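# Store glue stick in wooden box drawer, then close it

## Task

Place the glue stick inside the drawer of the wooden box, then push the drawer shut so that nothing sticks out of it.

## Robot and tools

Robot: two arms, left_arm and right_arm, each ending in a two-finger gripper whose fingers can fold. The left base sits near scene (-0.008, +0.400, +0.050) m and the right near (-0.011, -0.398, +0.050) m, both facing +x with a tiny yaw. Scene frame: origin at table height midway between the bases, +x out over the table, +y toward left_arm, +z up. Arm names do not match image sides. Hand poses, targets and velocities in results and commands are in each arm's own base frame; fixed cameras and the table use the scene frame. Gripper axes: fingers point along its +z, close along its y. end_effector_position is the spot between the pads when shut; fingertips reach about 33 mm past it at small openings, 9 mm when wide open.

The row (shared by execute_actions and move): 20 plain numbers, always for both arms, in this order: left x, y, z (metres, absolute position in the left base frame), left qw, qx, qy, qz (absolute orientation, w first), left gripper position, force_limit, speed; then the same ten for the right arm in the right base frame. So the first seven of each half form an absolute pose, not an offset. The three gripper numbers run -1 to +1. position: +1 fully open (140 mm), about -0.8 pads touch, -1 closes until blocked. force_limit: pad squeeze after a slow close, roughly 14 N at -1, 40 N at 0, 58 N at +1. speed: finger gap rate, about 30 mm/s at -1, 140 at 0, 250 at +1; a fast close grips much harder. Both start at +1. To keep an arm idle, resend its exact pose from the latest result plus the same three gripper numbers every call; keep a gripper's orientation by repeating one fixed quaternion rather than copying a drifted reading.

execute_actions(actions, cameras): actions is a list of actions; each action is a list of up to 15 rows, one per 1/30 s step, the last row held if shorter. Each target must lie within 0.6 m of that gripper's current spot along each of its axes, or the action is rejected. An empty list returns state plus all camera images. cameras: list of names, ["all"], or [].

move(target, speed, blend, stop_force, zero, blocking, cameras): drives each gripper in a straight line toward target, one row or a list of up to 15 rows (all rows with the same gripper numbers). speed: path top speed in m/s, 0.002 to 1, default 0.25, one value or one per row. blend: corner rounding radius in m for lists; 0 means halt at each row. stop_force: 12 to 80 N, ends an arm's path when push against its motion exceeds it; use slow speeds with it, skip it when the gripper rotates or when backing off a contact, and note that it is unreliable near straight or singular arm poses. zero (default true) rebases the force reading before the move. blocking=false returns after about 0.5 s while motion continues (not allowed with stop_force). The result adds a move: line such as done, off_target, moving, held or fault, with limits like paced or held. Paths do not avoid obstacles or the other arm; the gripper lags and can overshoot.

wait(seconds 0 to 10, cameras): lets time pass holding the last commands. stop(cameras): brakes a running move; fingers continue. zoom_image(camera, region [x0,y0,x1,y1] pixels, at most 504 each side): closer look at the newest image of cam_head_left, cam_head_right, cam_high, cam_left_wrist or cam_right_wrist (all 896x504). finished_scene(scene): ends the current scene, irreversibly; call it only when the glue stick is in and the drawer is closed.

Reading results: end_effector_position and end_effector_quat_wxyz per arm; Hand target is where the arm is actually being sent (commands are clipped to 70 mm and 16 degrees from the measured pose per step, so long motions need further commands). Tool commands shows current gripper commands. object_status: 0 moving, 1 blocked while opening, 2 blocked while closing (a grip), 3 reached target or pads met. position_measured counts: 3 open, about 75 = 100 mm, 139 = 60 mm, 200 = 20 mm, 230 pads touching. Flange force is an approximate outside force on the gripper along its own axes, including held weight; no reading near singular poses. Joint velocities may say within noise. MOTOR HOT warns of overheating; OVER-TEMPERATURE FAULT locks an arm for 30 to 60 s.

Gripping: close with position -1 and confirm status 2. Grip with the outer quarter of the pads; deep grips on narrow items can fold fingers and slip. To squeeze harder, raise force_limit and nudge position (-1 to -0.98). To loosen, open and close again slowly. Fingers pressed tip-first on a surface fold easily.

Avoid: forces of 150 N or joint torque at limits (waist, shoulder, elbow 139 N m; wrist joints 34.8 N m) cause a 10 s fault stop; arms are stiff, so aiming even slightly past a firm surface can trigger it. Never let the arms or grippers collide or grip each other. Do not drop the glue stick, let it fall from height, slam the drawer, or knock anything off the table. Small random nudges to loose objects can happen, so recheck with cameras before finishing.

Each tool is called by a JSON object that holds its "api" and its "payload", one argument or row to a line.

## Session

{"api": "execute_actions", "payload": {
  "actions": []
}}

Scene clock: 0.00 s.
left_arm: end_effector_position=(+0.3321, -0.6807, +0.0598) position_measured=3 object_status=3 end_effector_quat_wxyz=(+0.167, +0.651, -0.550, +0.496) | right_arm: end_effector_position=(+0.3461, -0.1994, +0.3023) position_measured=3 object_status=3 end_effector_quat_wxyz=(-0.068, -0.592, +0.752, -0.283)
Joint positions: left_arm=[-0.899 0.4 -0.414 -0.33 0.359 1.445] | right_arm=[0.351 -0.489 -0.538 0.592 -1.485 -0.628]
Joint velocities: within noise
Flange force (N): no reading
Hand target: left_arm +0.3321, -0.6807, +0.0598; +0.167, +0.651, -0.550, +0.496 | right_arm +0.3461, -0.1994, +0.3023; -0.068, -0.592, +0.752, -0.283
Tool commands: left_gripper/position=+1.0 left_gripper/force_limit=+1.0 left_gripper/speed=+1.0 right_gripper/position=+1.0 right_gripper/force_limit=+1.0 right_gripper/speed=+1.0

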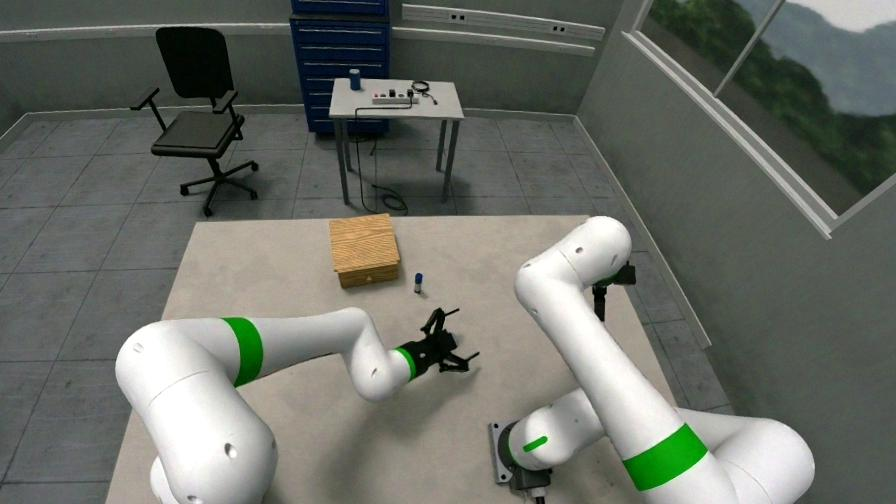

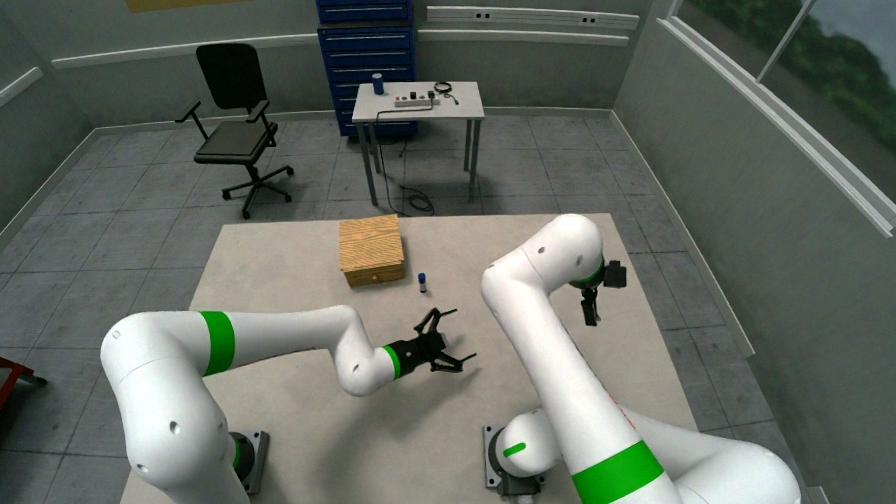

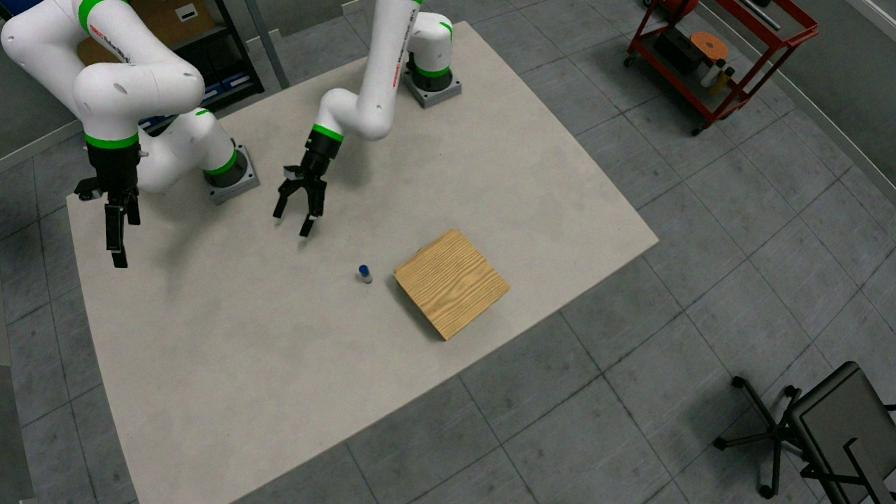

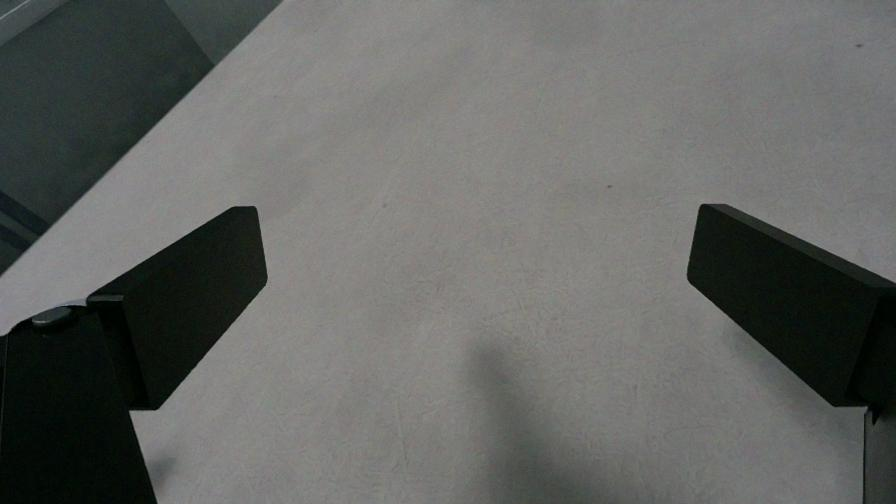

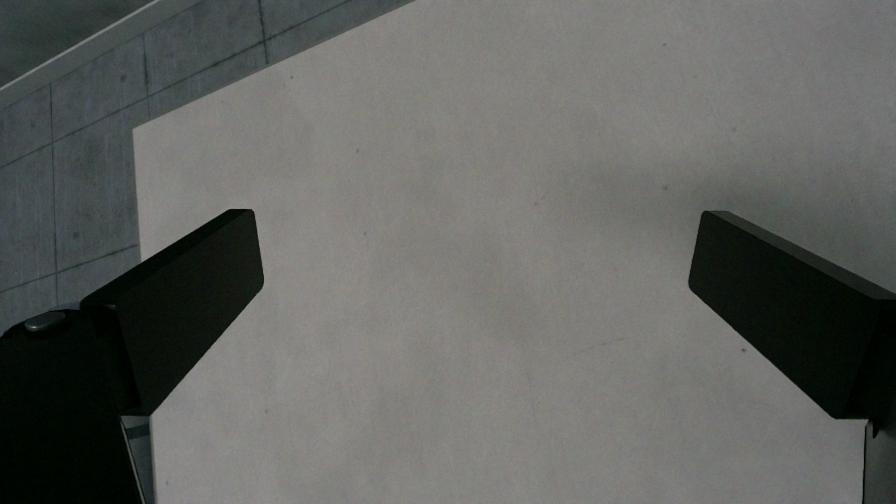

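{"api": "zoom_image", "payload": {
  "camera": "cam_head_right",
  "region": [320, 200, 480, 320]
}}

{"api": "zoom_image", "payload": {
  "camera": "cam_high",
  "region": [330, 210, 530, 350]
}}

{"api": "zoom_image", "payload": {
  "camera": "cam_head_left",
  "region": [320, 200, 480, 320]
}}

Scaled by 3.150 from the camera's 896x504 image, which has a finer 1280x720 frame.

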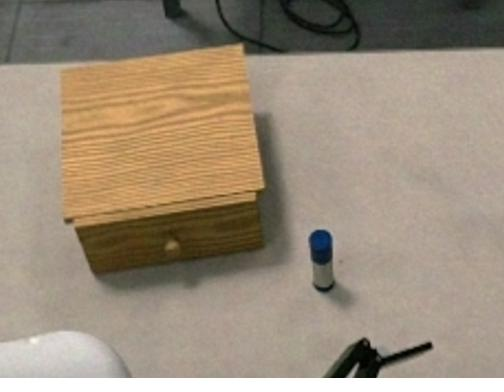

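Scaled by 2.520 from the camera's 896x504 image, which has a finer 1280x720 frame.

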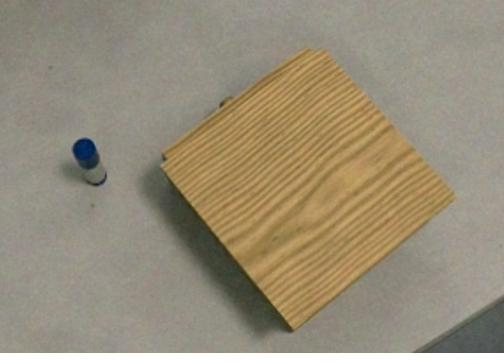

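Scaled by 3.150 from the camera's 896x504 image, which has a finer 1280x720 frame.

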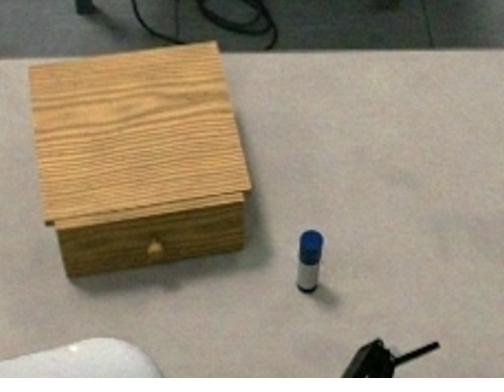

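{"api": "move", "payload": {
  "target": [
    [0.40,-0.276,0.12,0,0.866,0,0.5,1,1,1,0.3461,-0.1994,0.3023,-0.068,-0.592,0.752,-0.283,1,1,1],
    [0.40,-0.276,0.12,0,0.866,0,0.5,1,1,1,0.38,0.29,0.2,0,0.906,0,0.423,1,1,1]
  ],
  "cameras": ["all"],
  "speed": 0.3
}}

Scene clock: 8.07 s.
left_arm: end_effector_position=(+0.4000, -0.2760, +0.1200) position_measured=3 object_status=3 end_effector_quat_wxyz=(+0.000, +0.866, +0.000, +0.500) | right_arm: end_effector_position=(+0.3800, +0.2900, +0.2000) position_measured=3 object_status=3 end_effector_quat_wxyz=(+0.000, +0.906, +0.000, +0.423)
Joint positions: left_arm=[-1.284 -0.12 -1.126 1.644 0.984 0.907] | right_arm=[1.444 -0.289 -0.882 1.009 -1.116 -0.414]
Flange force (N): left_arm=[1.7 -6.5 -2.3] | right_arm=[5.3 1.0 3.4]
Hand target: left_arm +0.4000, -0.2760, +0.1200; +0.000, +0.866, +0.000, +0.500 | right_arm +0.3800, +0.2900, +0.2000; +0.000, +0.906, +0.000, +0.423
Off the commanded pose: left_arm 0.000 m, 0 deg | right_arm 0.000 m, 0 deg.
move: done

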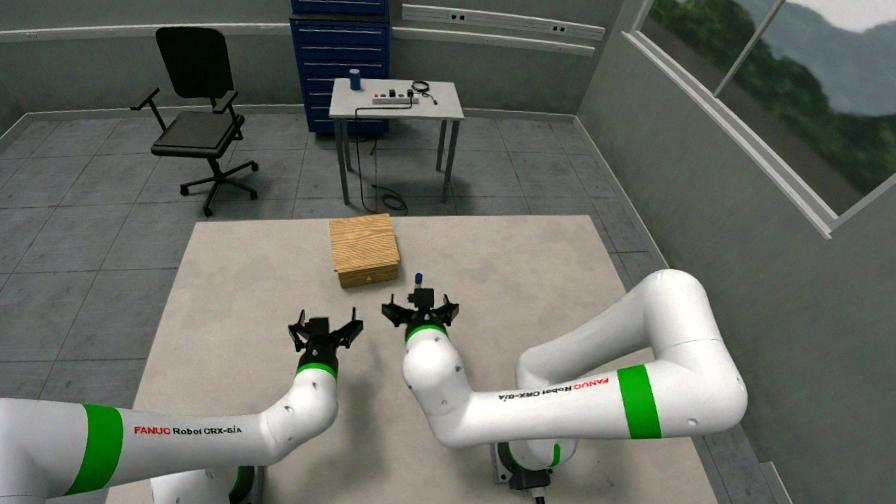

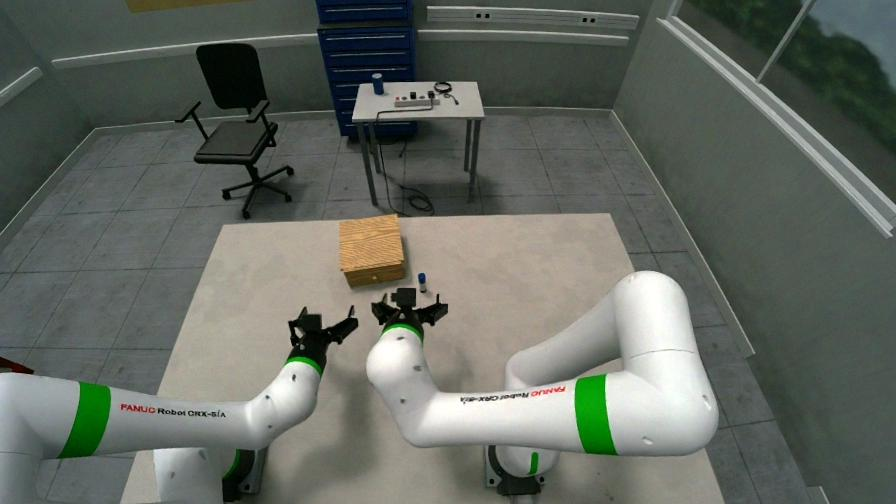

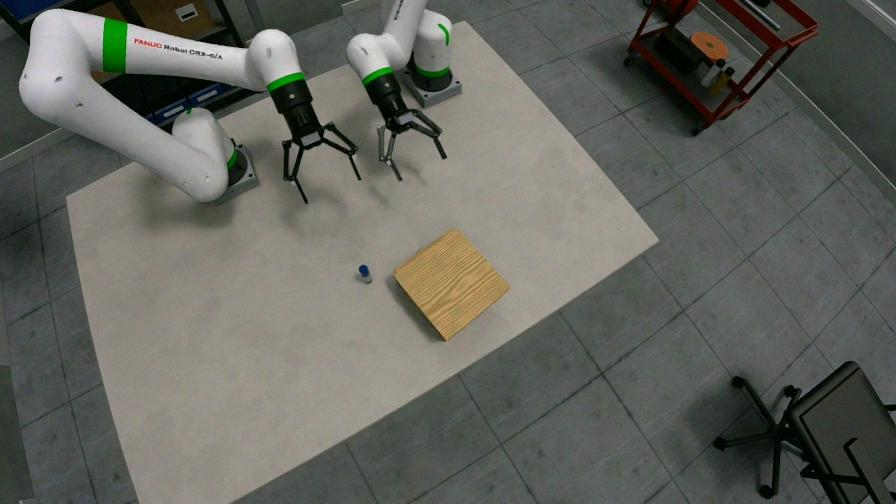

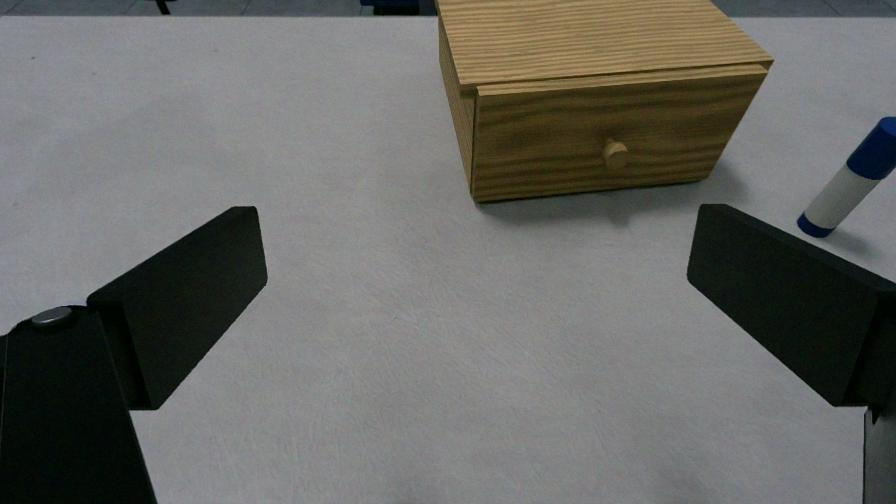

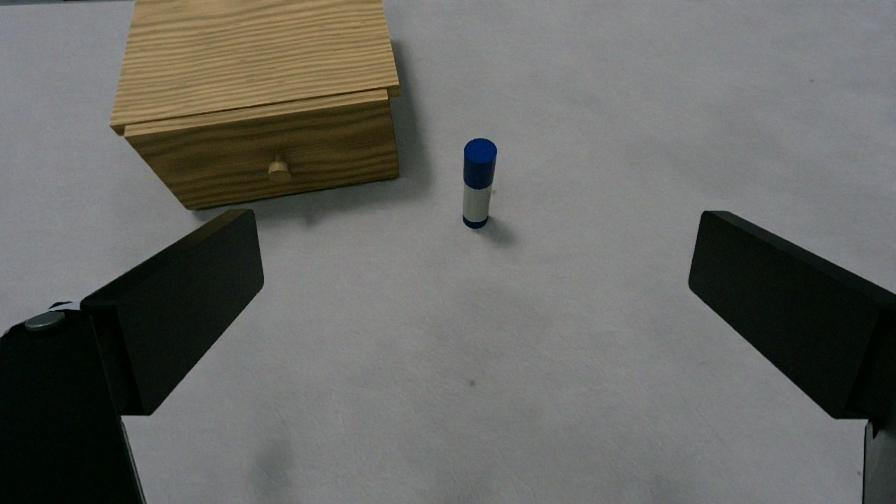

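{"api": "move", "payload": {
  "target": [0.40,-0.276,0.12,0,0.866,0,0.5,1,1,1,0.448,0.290,0.03,0,0.866,0,0.5,1,1,1],
  "cameras": ["cam_right_wrist","cam_left_wrist"],
  "speed": 0.3
}}

{"api": "zoom_image", "payload": {
  "camera": "cam_right_wrist",
  "region": [300, 0, 650, 200]
}}

{"api": "zoom_image", "payload": {
  "camera": "cam_left_wrist",
  "region": [420, 0, 896, 260]
}}

Scene clock: 10.70 s.
left_arm: end_effector_position=(+0.4000, -0.2760, +0.1200) position_measured=3 object_status=3 end_effector_quat_wxyz=(+0.000, +0.866, +0.000, +0.500) | right_arm: end_effector_position=(+0.4480, +0.2900, +0.0300) position_measured=3 object_status=3 end_effector_quat_wxyz=(+0.000, +0.866, +0.000, +0.500)
Joint positions: left_arm=[-1.284 -0.12 -1.126 1.644 0.984 0.907] | right_arm=[0.945 0.2 -1.08 2.025 -0.897 -1.269]
Flange force (N): left_arm=[1.4 -6.0 -2.6] | right_arm=[5.6 9.4 5.0]
Hand target: left_arm +0.4000, -0.2760, +0.1200; +0.000, +0.866, +0.000, +0.500 | right_arm +0.4480, +0.2900, +0.0300; +0.000, +0.866, +0.000, +0.500
Off the commanded pose: left_arm 0.000 m, 0 deg | right_arm 0.000 m, 0 deg.
move: done
Images, in order (width x height): cam_left_wrist 896x504, cam_right_wrist 896x504.

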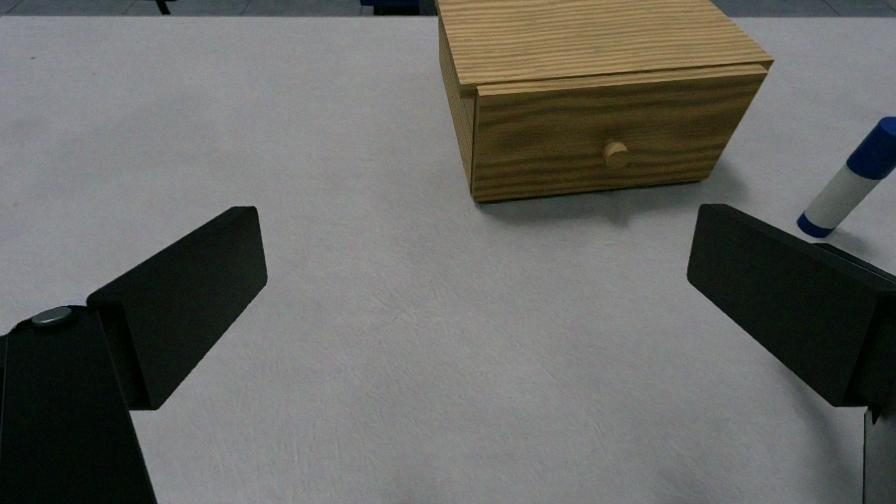

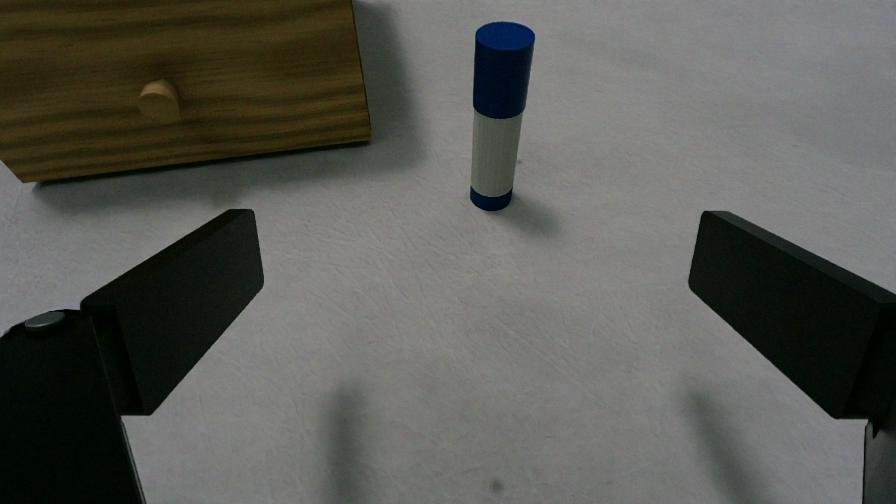

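Scaled by 1.440 from the camera's 896x504 image, which has a finer 1280x720 frame.

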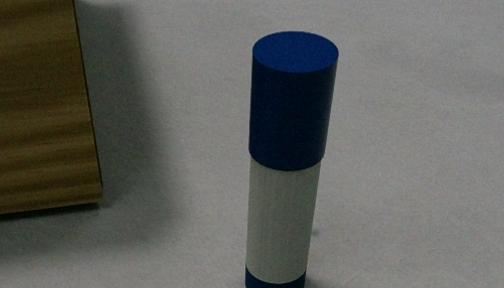

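Scaled by 1.059 from the camera's 896x504 image, which has a finer 1280x720 frame.

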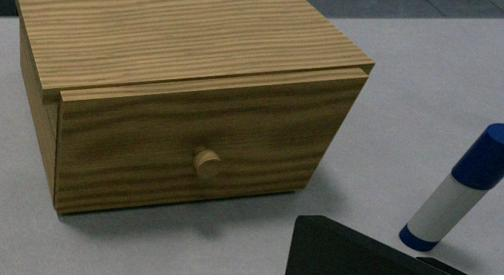

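{"api": "move", "payload": {
  "target": [0.40,-0.276,0.12,0,0.866,0,0.5,1,1,1,0.523,0.277,0.018,0,0.866,0,0.5,1,1,1],
  "cameras": ["all"],
  "speed": 0.15
}}

Scene clock: 11.97 s.
left_arm: end_effector_position=(+0.4000, -0.2760, +0.1200) position_measured=3 object_status=3 end_effector_quat_wxyz=(+0.000, +0.866, +0.000, +0.500) | right_arm: end_effector_position=(+0.5230, +0.2770, +0.0180) position_measured=3 object_status=3 end_effector_quat_wxyz=(+0.000, +0.866, +0.000, +0.500)
Joint positions: left_arm=[-1.284 -0.12 -1.126 1.644 0.984 0.907] | right_arm=[0.653 0.293 -0.969 2.335 -0.816 -1.315]
Flange force (N): left_arm=[1.3 -6.1 -2.5] | right_arm=[5.5 9.0 0.4]
Hand target: left_arm +0.4000, -0.2760, +0.1200; +0.000, +0.866, +0.000, +0.500 | right_arm +0.5230, +0.2770, +0.0180; +0.000, +0.866, +0.000, +0.500
Off the commanded pose: left_arm 0.000 m, 0 deg | right_arm 0.000 m, 0 deg.
move: done

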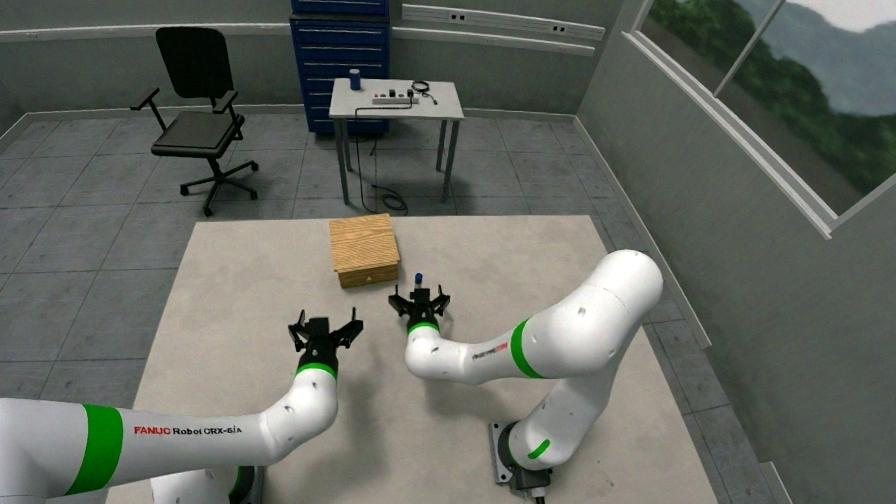

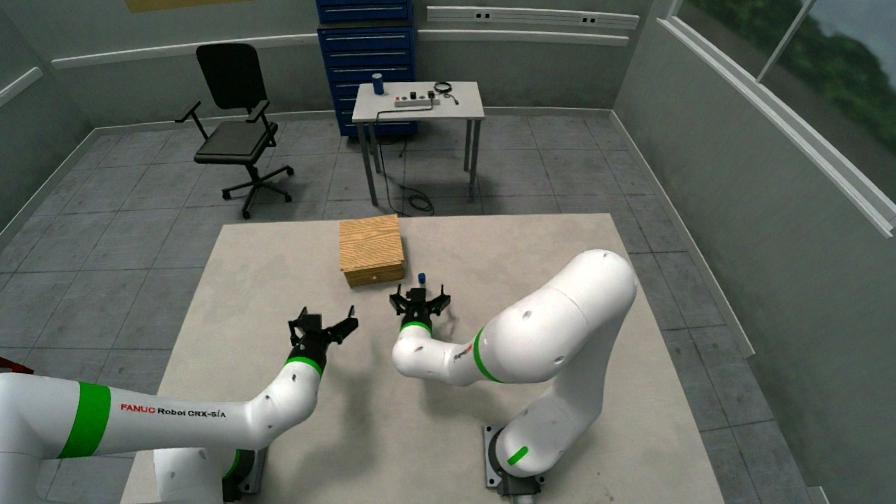

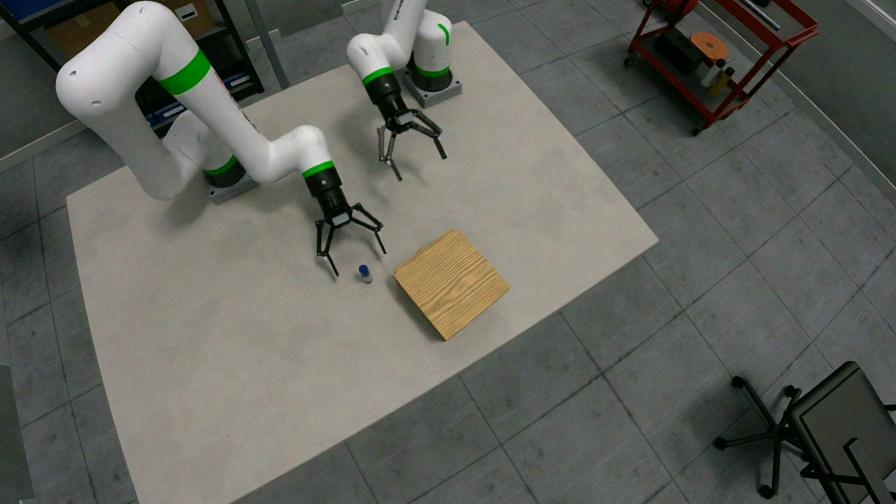

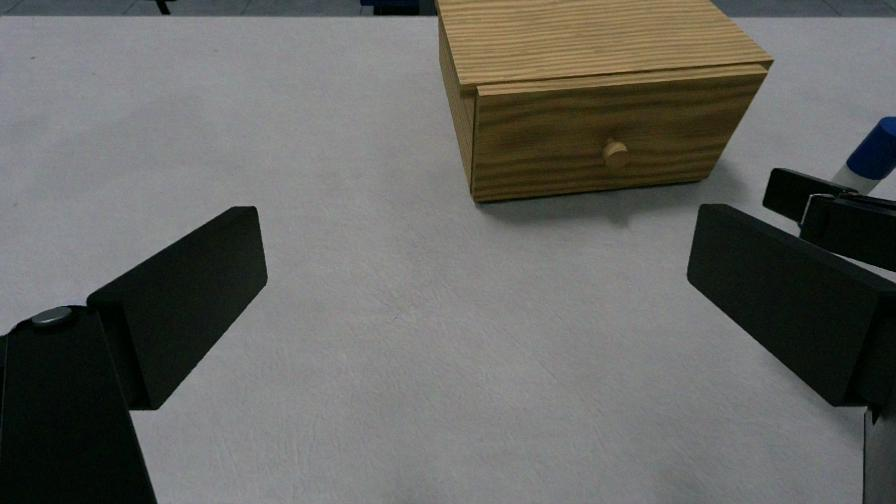

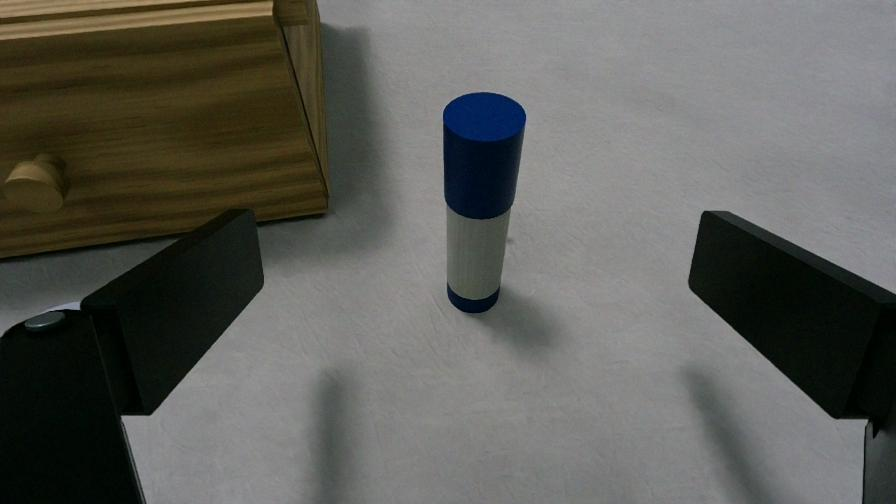

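{"api": "move", "payload": {
  "target": [0.40,-0.276,0.12,0,0.866,0,0.5,1,1,1,0.539,0.277,0.018,0,0.866,0,0.5,0.0,-1,0],
  "cameras": ["cam_right_wrist"],
  "speed": 0.1
}}

Scene clock: 14.23 s.
left_arm: end_effector_position=(+0.4000, -0.2760, +0.1200) position_measured=3 object_status=3 end_effector_quat_wxyz=(+0.000, +0.866, +0.000, +0.500) | right_arm: end_effector_position=(+0.5390, +0.2770, +0.0180) position_measured=129 object_status=0 end_effector_quat_wxyz=(+0.000, +0.866, +0.000, +0.500)
Joint positions: left_arm=[-1.284 -0.12 -1.126 1.644 0.984 0.907] | right_arm=[0.616 0.311 -0.937 2.367 -0.798 -1.312]
Flange force (N): left_arm=[1.5 -6.2 -2.3] | right_arm=[5.3 10.3 0.3]
Hand target: left_arm +0.4000, -0.2760, +0.1200; +0.000, +0.866, +0.000, +0.500 | right_arm +0.5390, +0.2770, +0.0180; +0.000, +0.866, +0.000, +0.500
Off the commanded pose: left_arm 0.000 m, 0 deg | right_arm 0.000 m, 0 deg.
move: done
Images, in order (width x height): cam_right_wrist 896x504.

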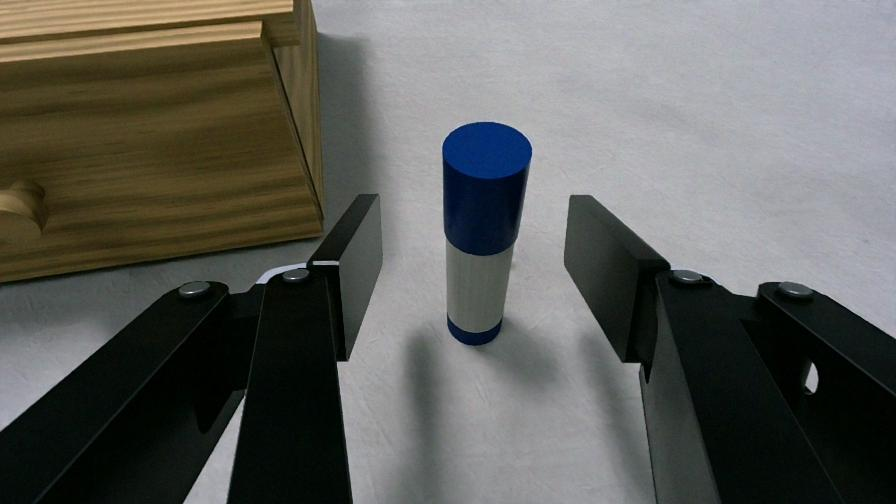

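{"api": "move", "payload": {
  "target": [
    [0.40,-0.276,0.12,0,0.866,0,0.5,1,1,1,0.546,0.277,0.016,0,0.866,0,0.5,0.0,-1,0],
    [0.40,-0.276,0.12,0,0.866,0,0.5,1,1,1,0.546,0.277,0.016,0,0.866,0,0.5,-1,-0.5,-1]
  ],
  "cameras": ["cam_right_wrist"],
  "speed": 0.1
}}

Scene clock: 16.70 s.
left_arm: end_effector_position=(+0.4000, -0.2760, +0.1200) position_measured=3 object_status=3 end_effector_quat_wxyz=(+0.000, +0.866, +0.000, +0.500) | right_arm: end_effector_position=(+0.5460, +0.2770, +0.0160) position_measured=193 object_status=0 end_effector_quat_wxyz=(+0.000, +0.866, +0.000, +0.500)
Joint positions: left_arm=[-1.284 -0.12 -1.126 1.644 0.984 0.907] | right_arm=[0.6 0.325 -0.922 2.385 -0.794 -1.316]
Flange force (N): left_arm=[1.4 -6.3 -2.9] | right_arm=[5.1 9.0 -0.2]
Hand target: left_arm +0.4000, -0.2760, +0.1200; +0.000, +0.866, +0.000, +0.500 | right_arm +0.5460, +0.2770, +0.0160; +0.000, +0.866, +0.000, +0.500
Off the commanded pose: left_arm 0.000 m, 0 deg | right_arm 0.000 m, 0 deg.
move: done
Images, in order (width x height): cam_right_wrist 896x504.

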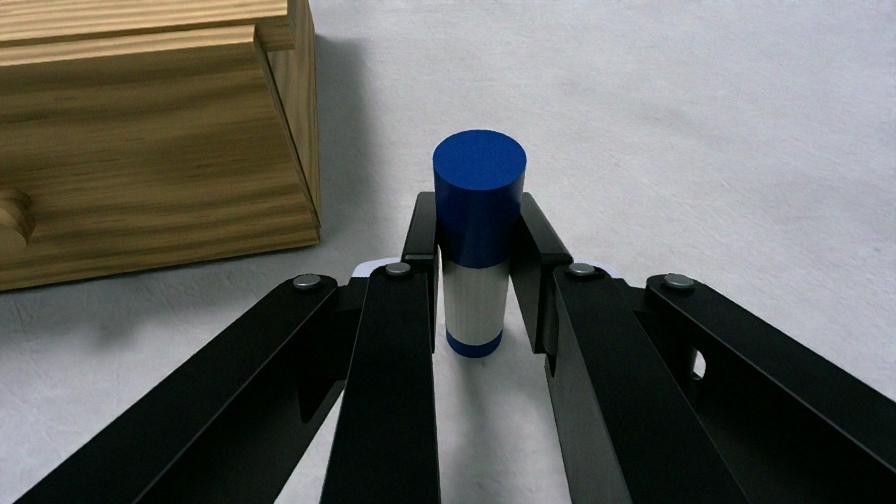

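{"api": "move", "payload": {
  "target": [
    [0.40,-0.276,0.12,0,0.866,0,0.5,1,1,1,0.52,0.25,0.13,0,0.866,0,0.5,-1,-0.5,-1],
    [0.454,-0.406,0.05,-0.0384,0.8412,0.0603,0.5359,1,1,1,0.409,0.068,0.25,0,0.866,0,0.5,-1,-0.5,-1]
  ],
  "cameras": ["all"],
  "speed": 0.25,
  "blend": [0.03,0]
}}

{"api": "zoom_image", "payload": {
  "camera": "cam_left_wrist",
  "region": [220, 0, 700, 270]
}}

Scene clock: 20.20 s.
left_arm: end_effector_position=(+0.4540, -0.4060, +0.0500) position_measured=3 object_status=3 end_effector_quat_wxyz=(-0.038, +0.841, +0.060, +0.536) | right_arm: end_effector_position=(+0.4093, +0.0682, +0.2508) position_measured=193 object_status=2 end_effector_quat_wxyz=(+0.001, +0.871, -0.001, +0.492)
Joint positions: left_arm=[-1.298 0.477 -0.704 1.629 1.12 1.139] | right_arm=[1.11 -0.962 -1.187 1.072 -1.066 0.037]
Flange force (N): left_arm=[3.1 -5.5 -2.3] | right_arm=no reading
Hand target: left_arm +0.4540, -0.4060, +0.0500; -0.038, +0.841, +0.060, +0.536 | right_arm +0.4093, +0.0682, +0.2508; +0.001, +0.871, -0.001, +0.492
Off the commanded pose: left_arm 0.000 m, 0 deg | right_arm 0.001 m, 1 deg.
joint sent to its limit (right arm) — joint 3 (elbow), lower limit, where the elbow is as bent as it goes. The joint targets still meet the commanded pose.
move: done; limits=paced

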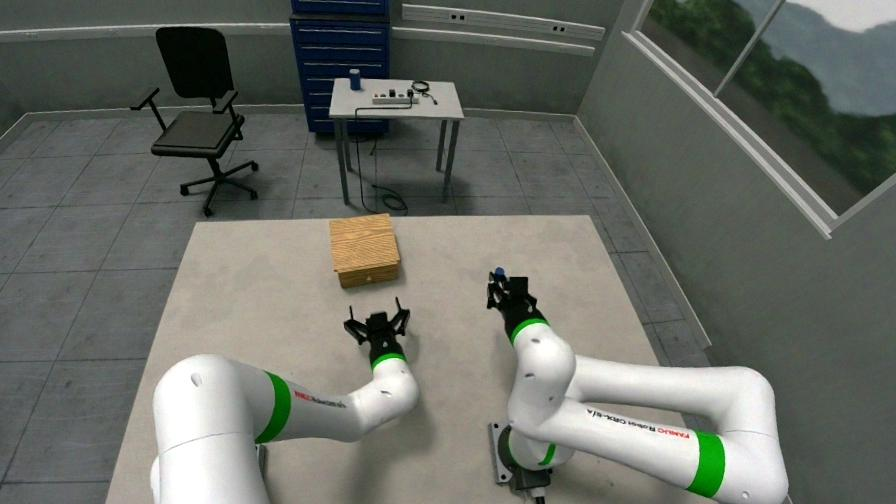

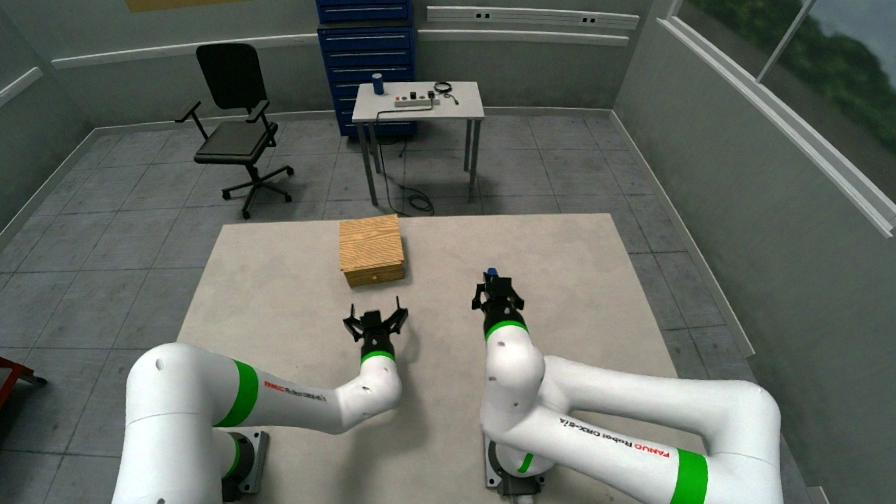

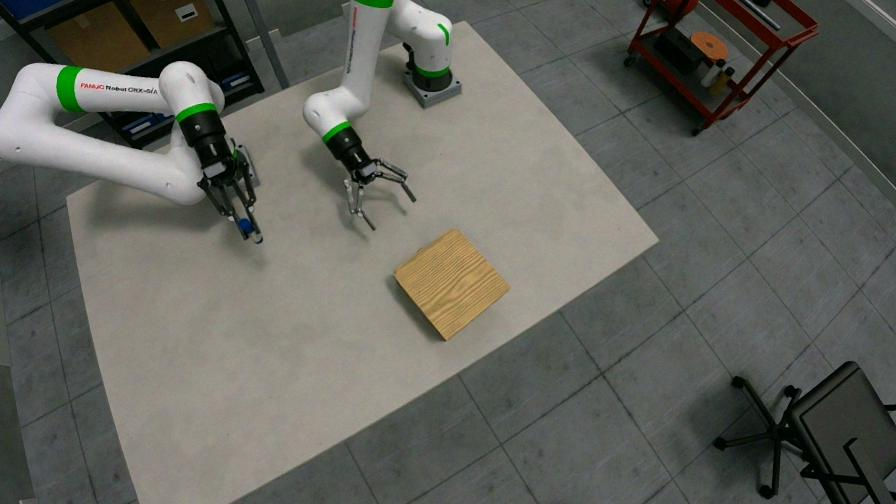

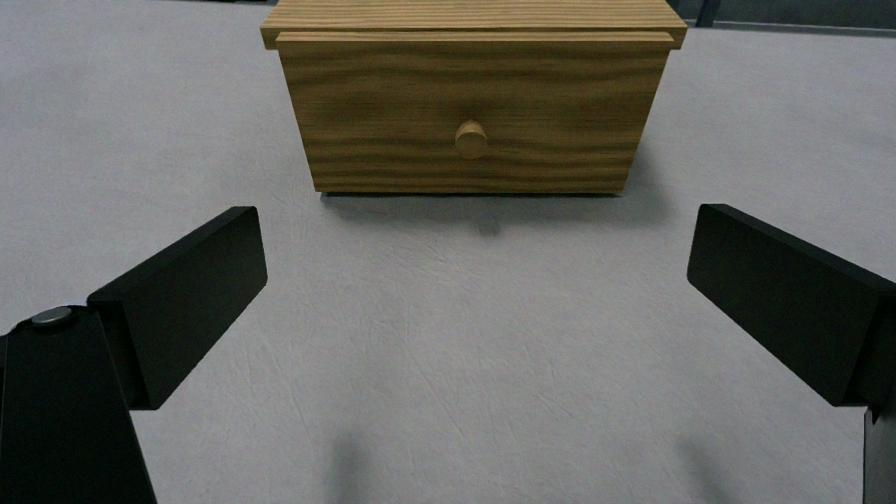

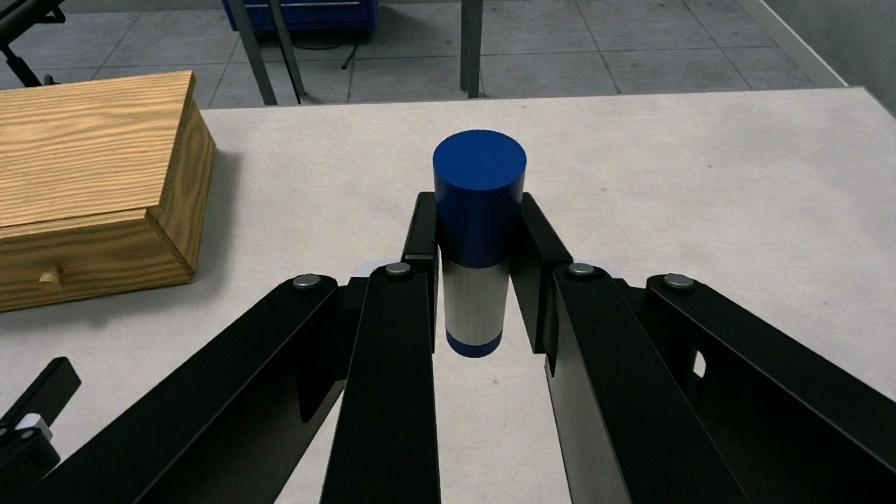

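Scaled by 1.050 from the camera's 896x504 image, which has a finer 1280x720 frame.

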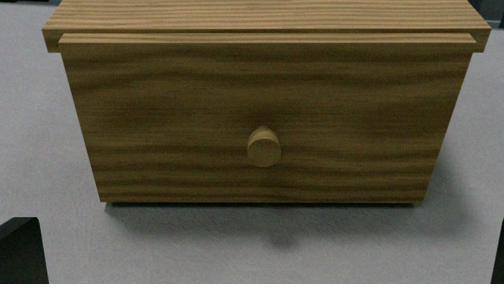

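{"api": "move", "payload": {
  "target": [0.538,-0.397,0.01,-0.0435,0.7913,0.0567,0.6072,0.3,-0.5,0,0.50,0.06,0.28,-0.1633,0.7496,-0.6095,-0.2008,-1,-0.5,-1],
  "cameras": ["all"],
  "speed": 0.3
}}

{"api": "zoom_image", "payload": {
  "camera": "cam_left_wrist",
  "region": [220, 0, 700, 270]
}}

Scene clock: 24.37 s.
left_arm: end_effector_position=(+0.5380, -0.3970, +0.0100) position_measured=91 object_status=3 end_effector_quat_wxyz=(-0.043, +0.791, +0.057, +0.607) | right_arm: end_effector_position=(+0.5000, +0.0600, +0.2800) position_measured=193 object_status=2 end_effector_quat_wxyz=(-0.163, +0.749, -0.609, -0.201)
Joint positions: left_arm=[-1.08 0.717 -0.631 1.288 1.24 1.349] | right_arm=[-0.004 0.251 0.418 -0.529 -1.82 0.098]
Flange force (N): left_arm=[4.7 -4.8 -2.3] | right_arm=[-1.0 4.1 -4.0]
Hand target: left_arm +0.5380, -0.3970, +0.0100; -0.044, +0.791, +0.057, +0.607 | right_arm +0.5000, +0.0600, +0.2800; -0.163, +0.749, -0.609, -0.201
Off the commanded pose: left_arm 0.000 m, 0 deg | right_arm 0.000 m, 0 deg.
move: done

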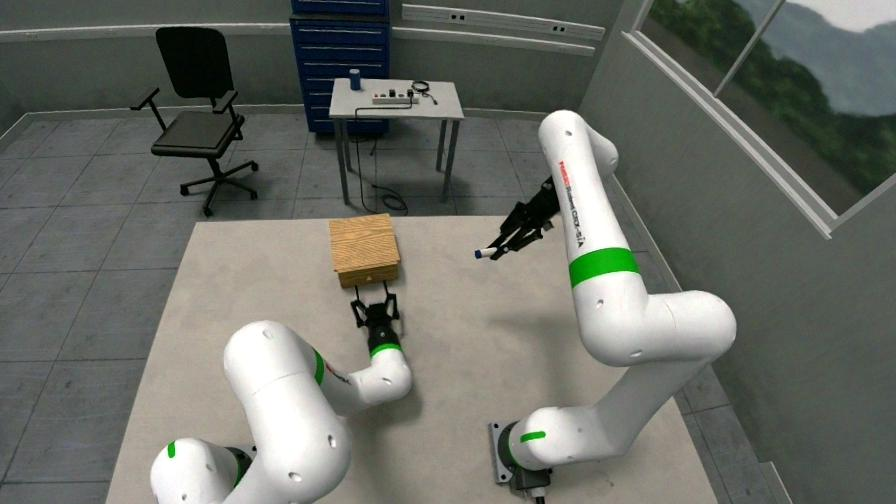

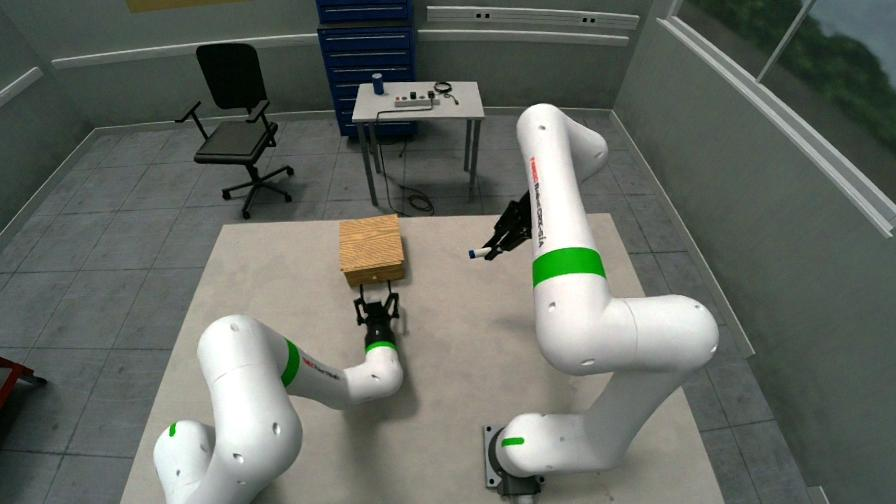

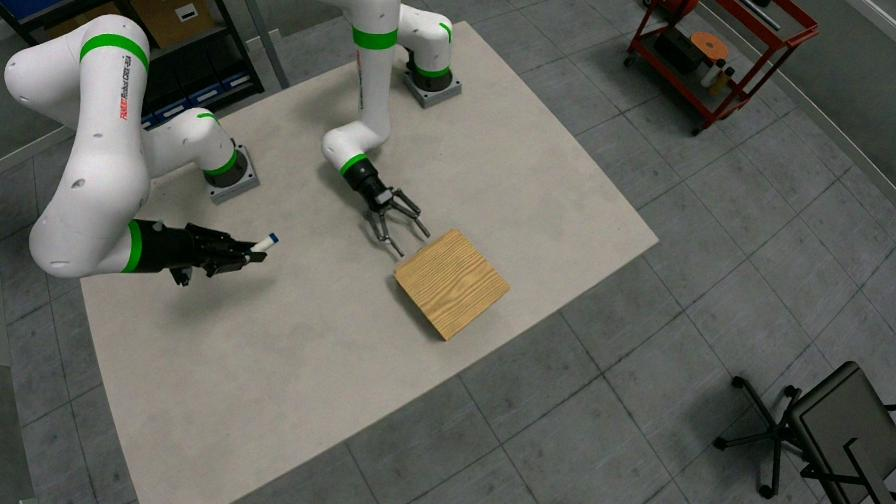

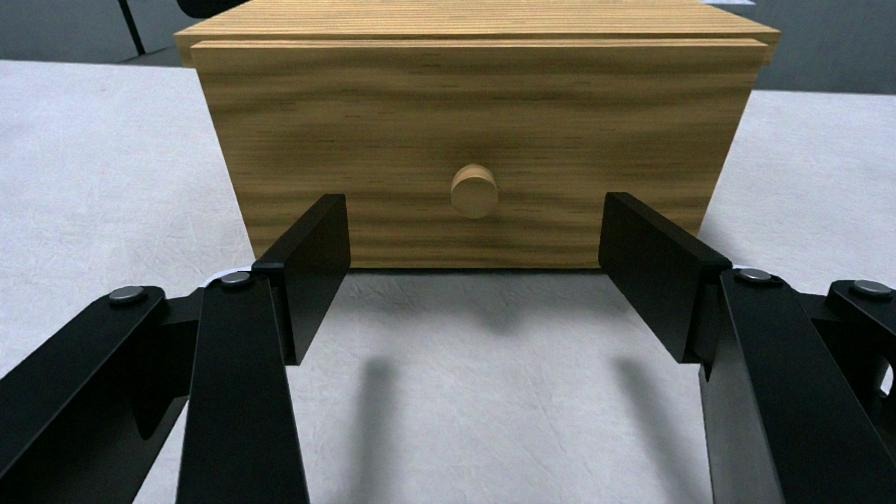

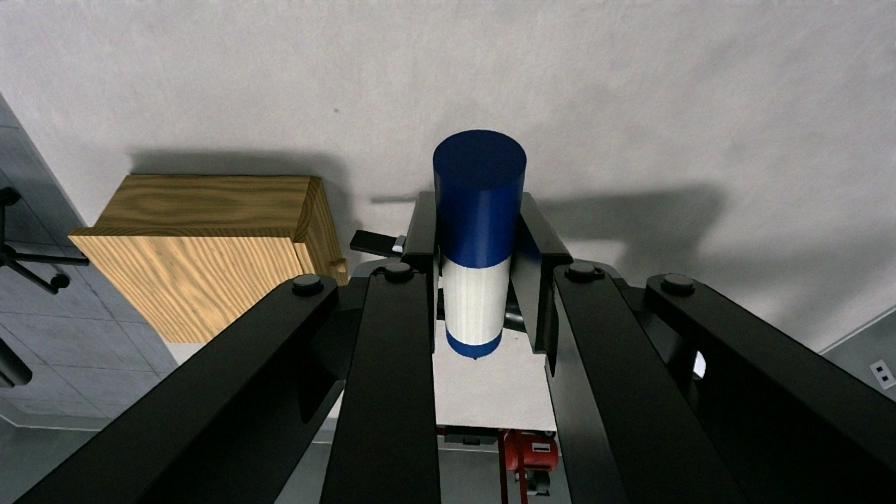

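Scaled by 1.050 from the camera's 896x504 image, which has a finer 1280x720 frame.

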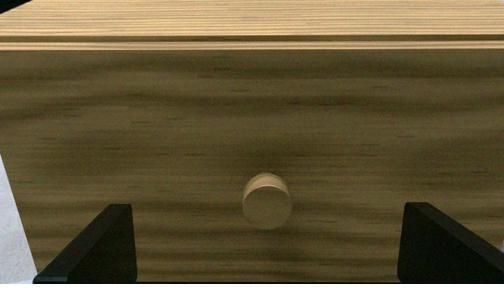

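{"api": "move", "payload": {
  "target": [
    [0.568,-0.393,0.003,-0.0435,0.7913,0.0567,0.6072,0.3,-0.5,0,0.50,0.06,0.28,-0.1633,0.7496,-0.6095,-0.2008,-1,-0.5,-1],
    [0.568,-0.393,0.003,-0.0435,0.7913,0.0567,0.6072,-1,-0.5,-1,0.50,0.06,0.28,-0.1633,0.7496,-0.6095,-0.2008,-1,-0.5,-1]
  ],
  "cameras": ["cam_left_wrist","cam_head_right"],
  "speed": 0.1
}}

Scene clock: 28.17 s.
left_arm: end_effector_position=(+0.5680, -0.3929, +0.0030) position_measured=205 object_status=2 end_effector_quat_wxyz=(-0.044, +0.791, +0.057, +0.607) | right_arm: end_effector_position=(+0.5000, +0.0600, +0.2800) position_measured=193 object_status=2 end_effector_quat_wxyz=(-0.163, +0.749, -0.609, -0.201)
Joint positions: left_arm=[-1.005 0.746 -0.595 1.216 1.221 1.348] | right_arm=[-0.004 0.251 0.418 -0.529 -1.82 0.098]
Flange force (N): left_arm=[4.7 -11.7 -7.9] | right_arm=[-0.6 2.8 -3.8]
Hand target: left_arm +0.5680, -0.3930, +0.0030; -0.044, +0.791, +0.057, +0.607 | right_arm +0.5000, +0.0600, +0.2800; -0.163, +0.749, -0.609, -0.201
Off the commanded pose: left_arm 0.000 m, 0 deg | right_arm 0.000 m, 0 deg.
move: done
Images, in order (width x height): cam_head_right 896x504, cam_left_wrist 896x504.

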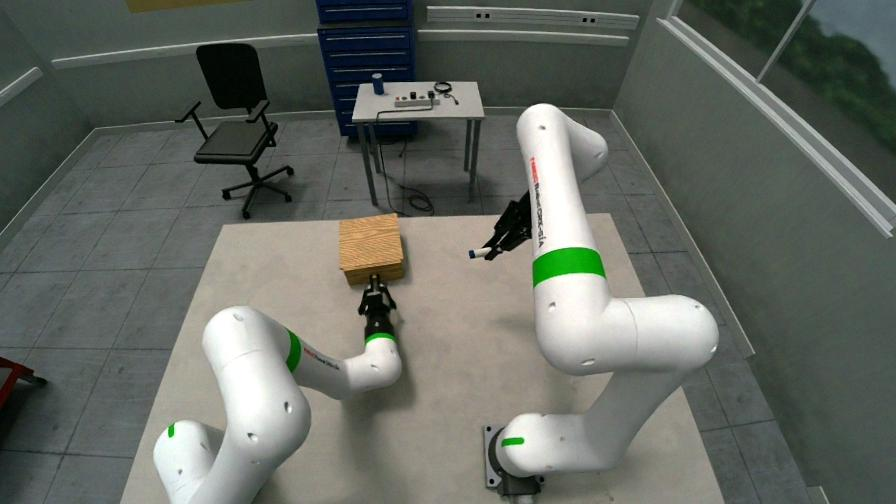

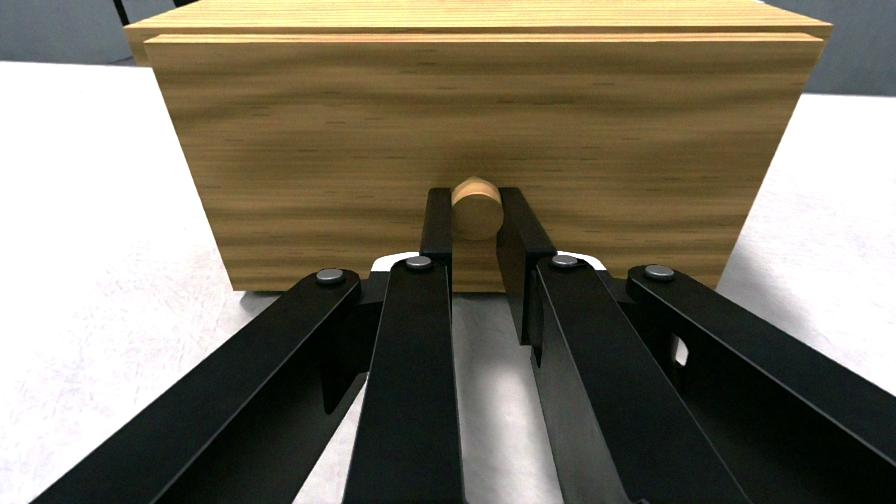

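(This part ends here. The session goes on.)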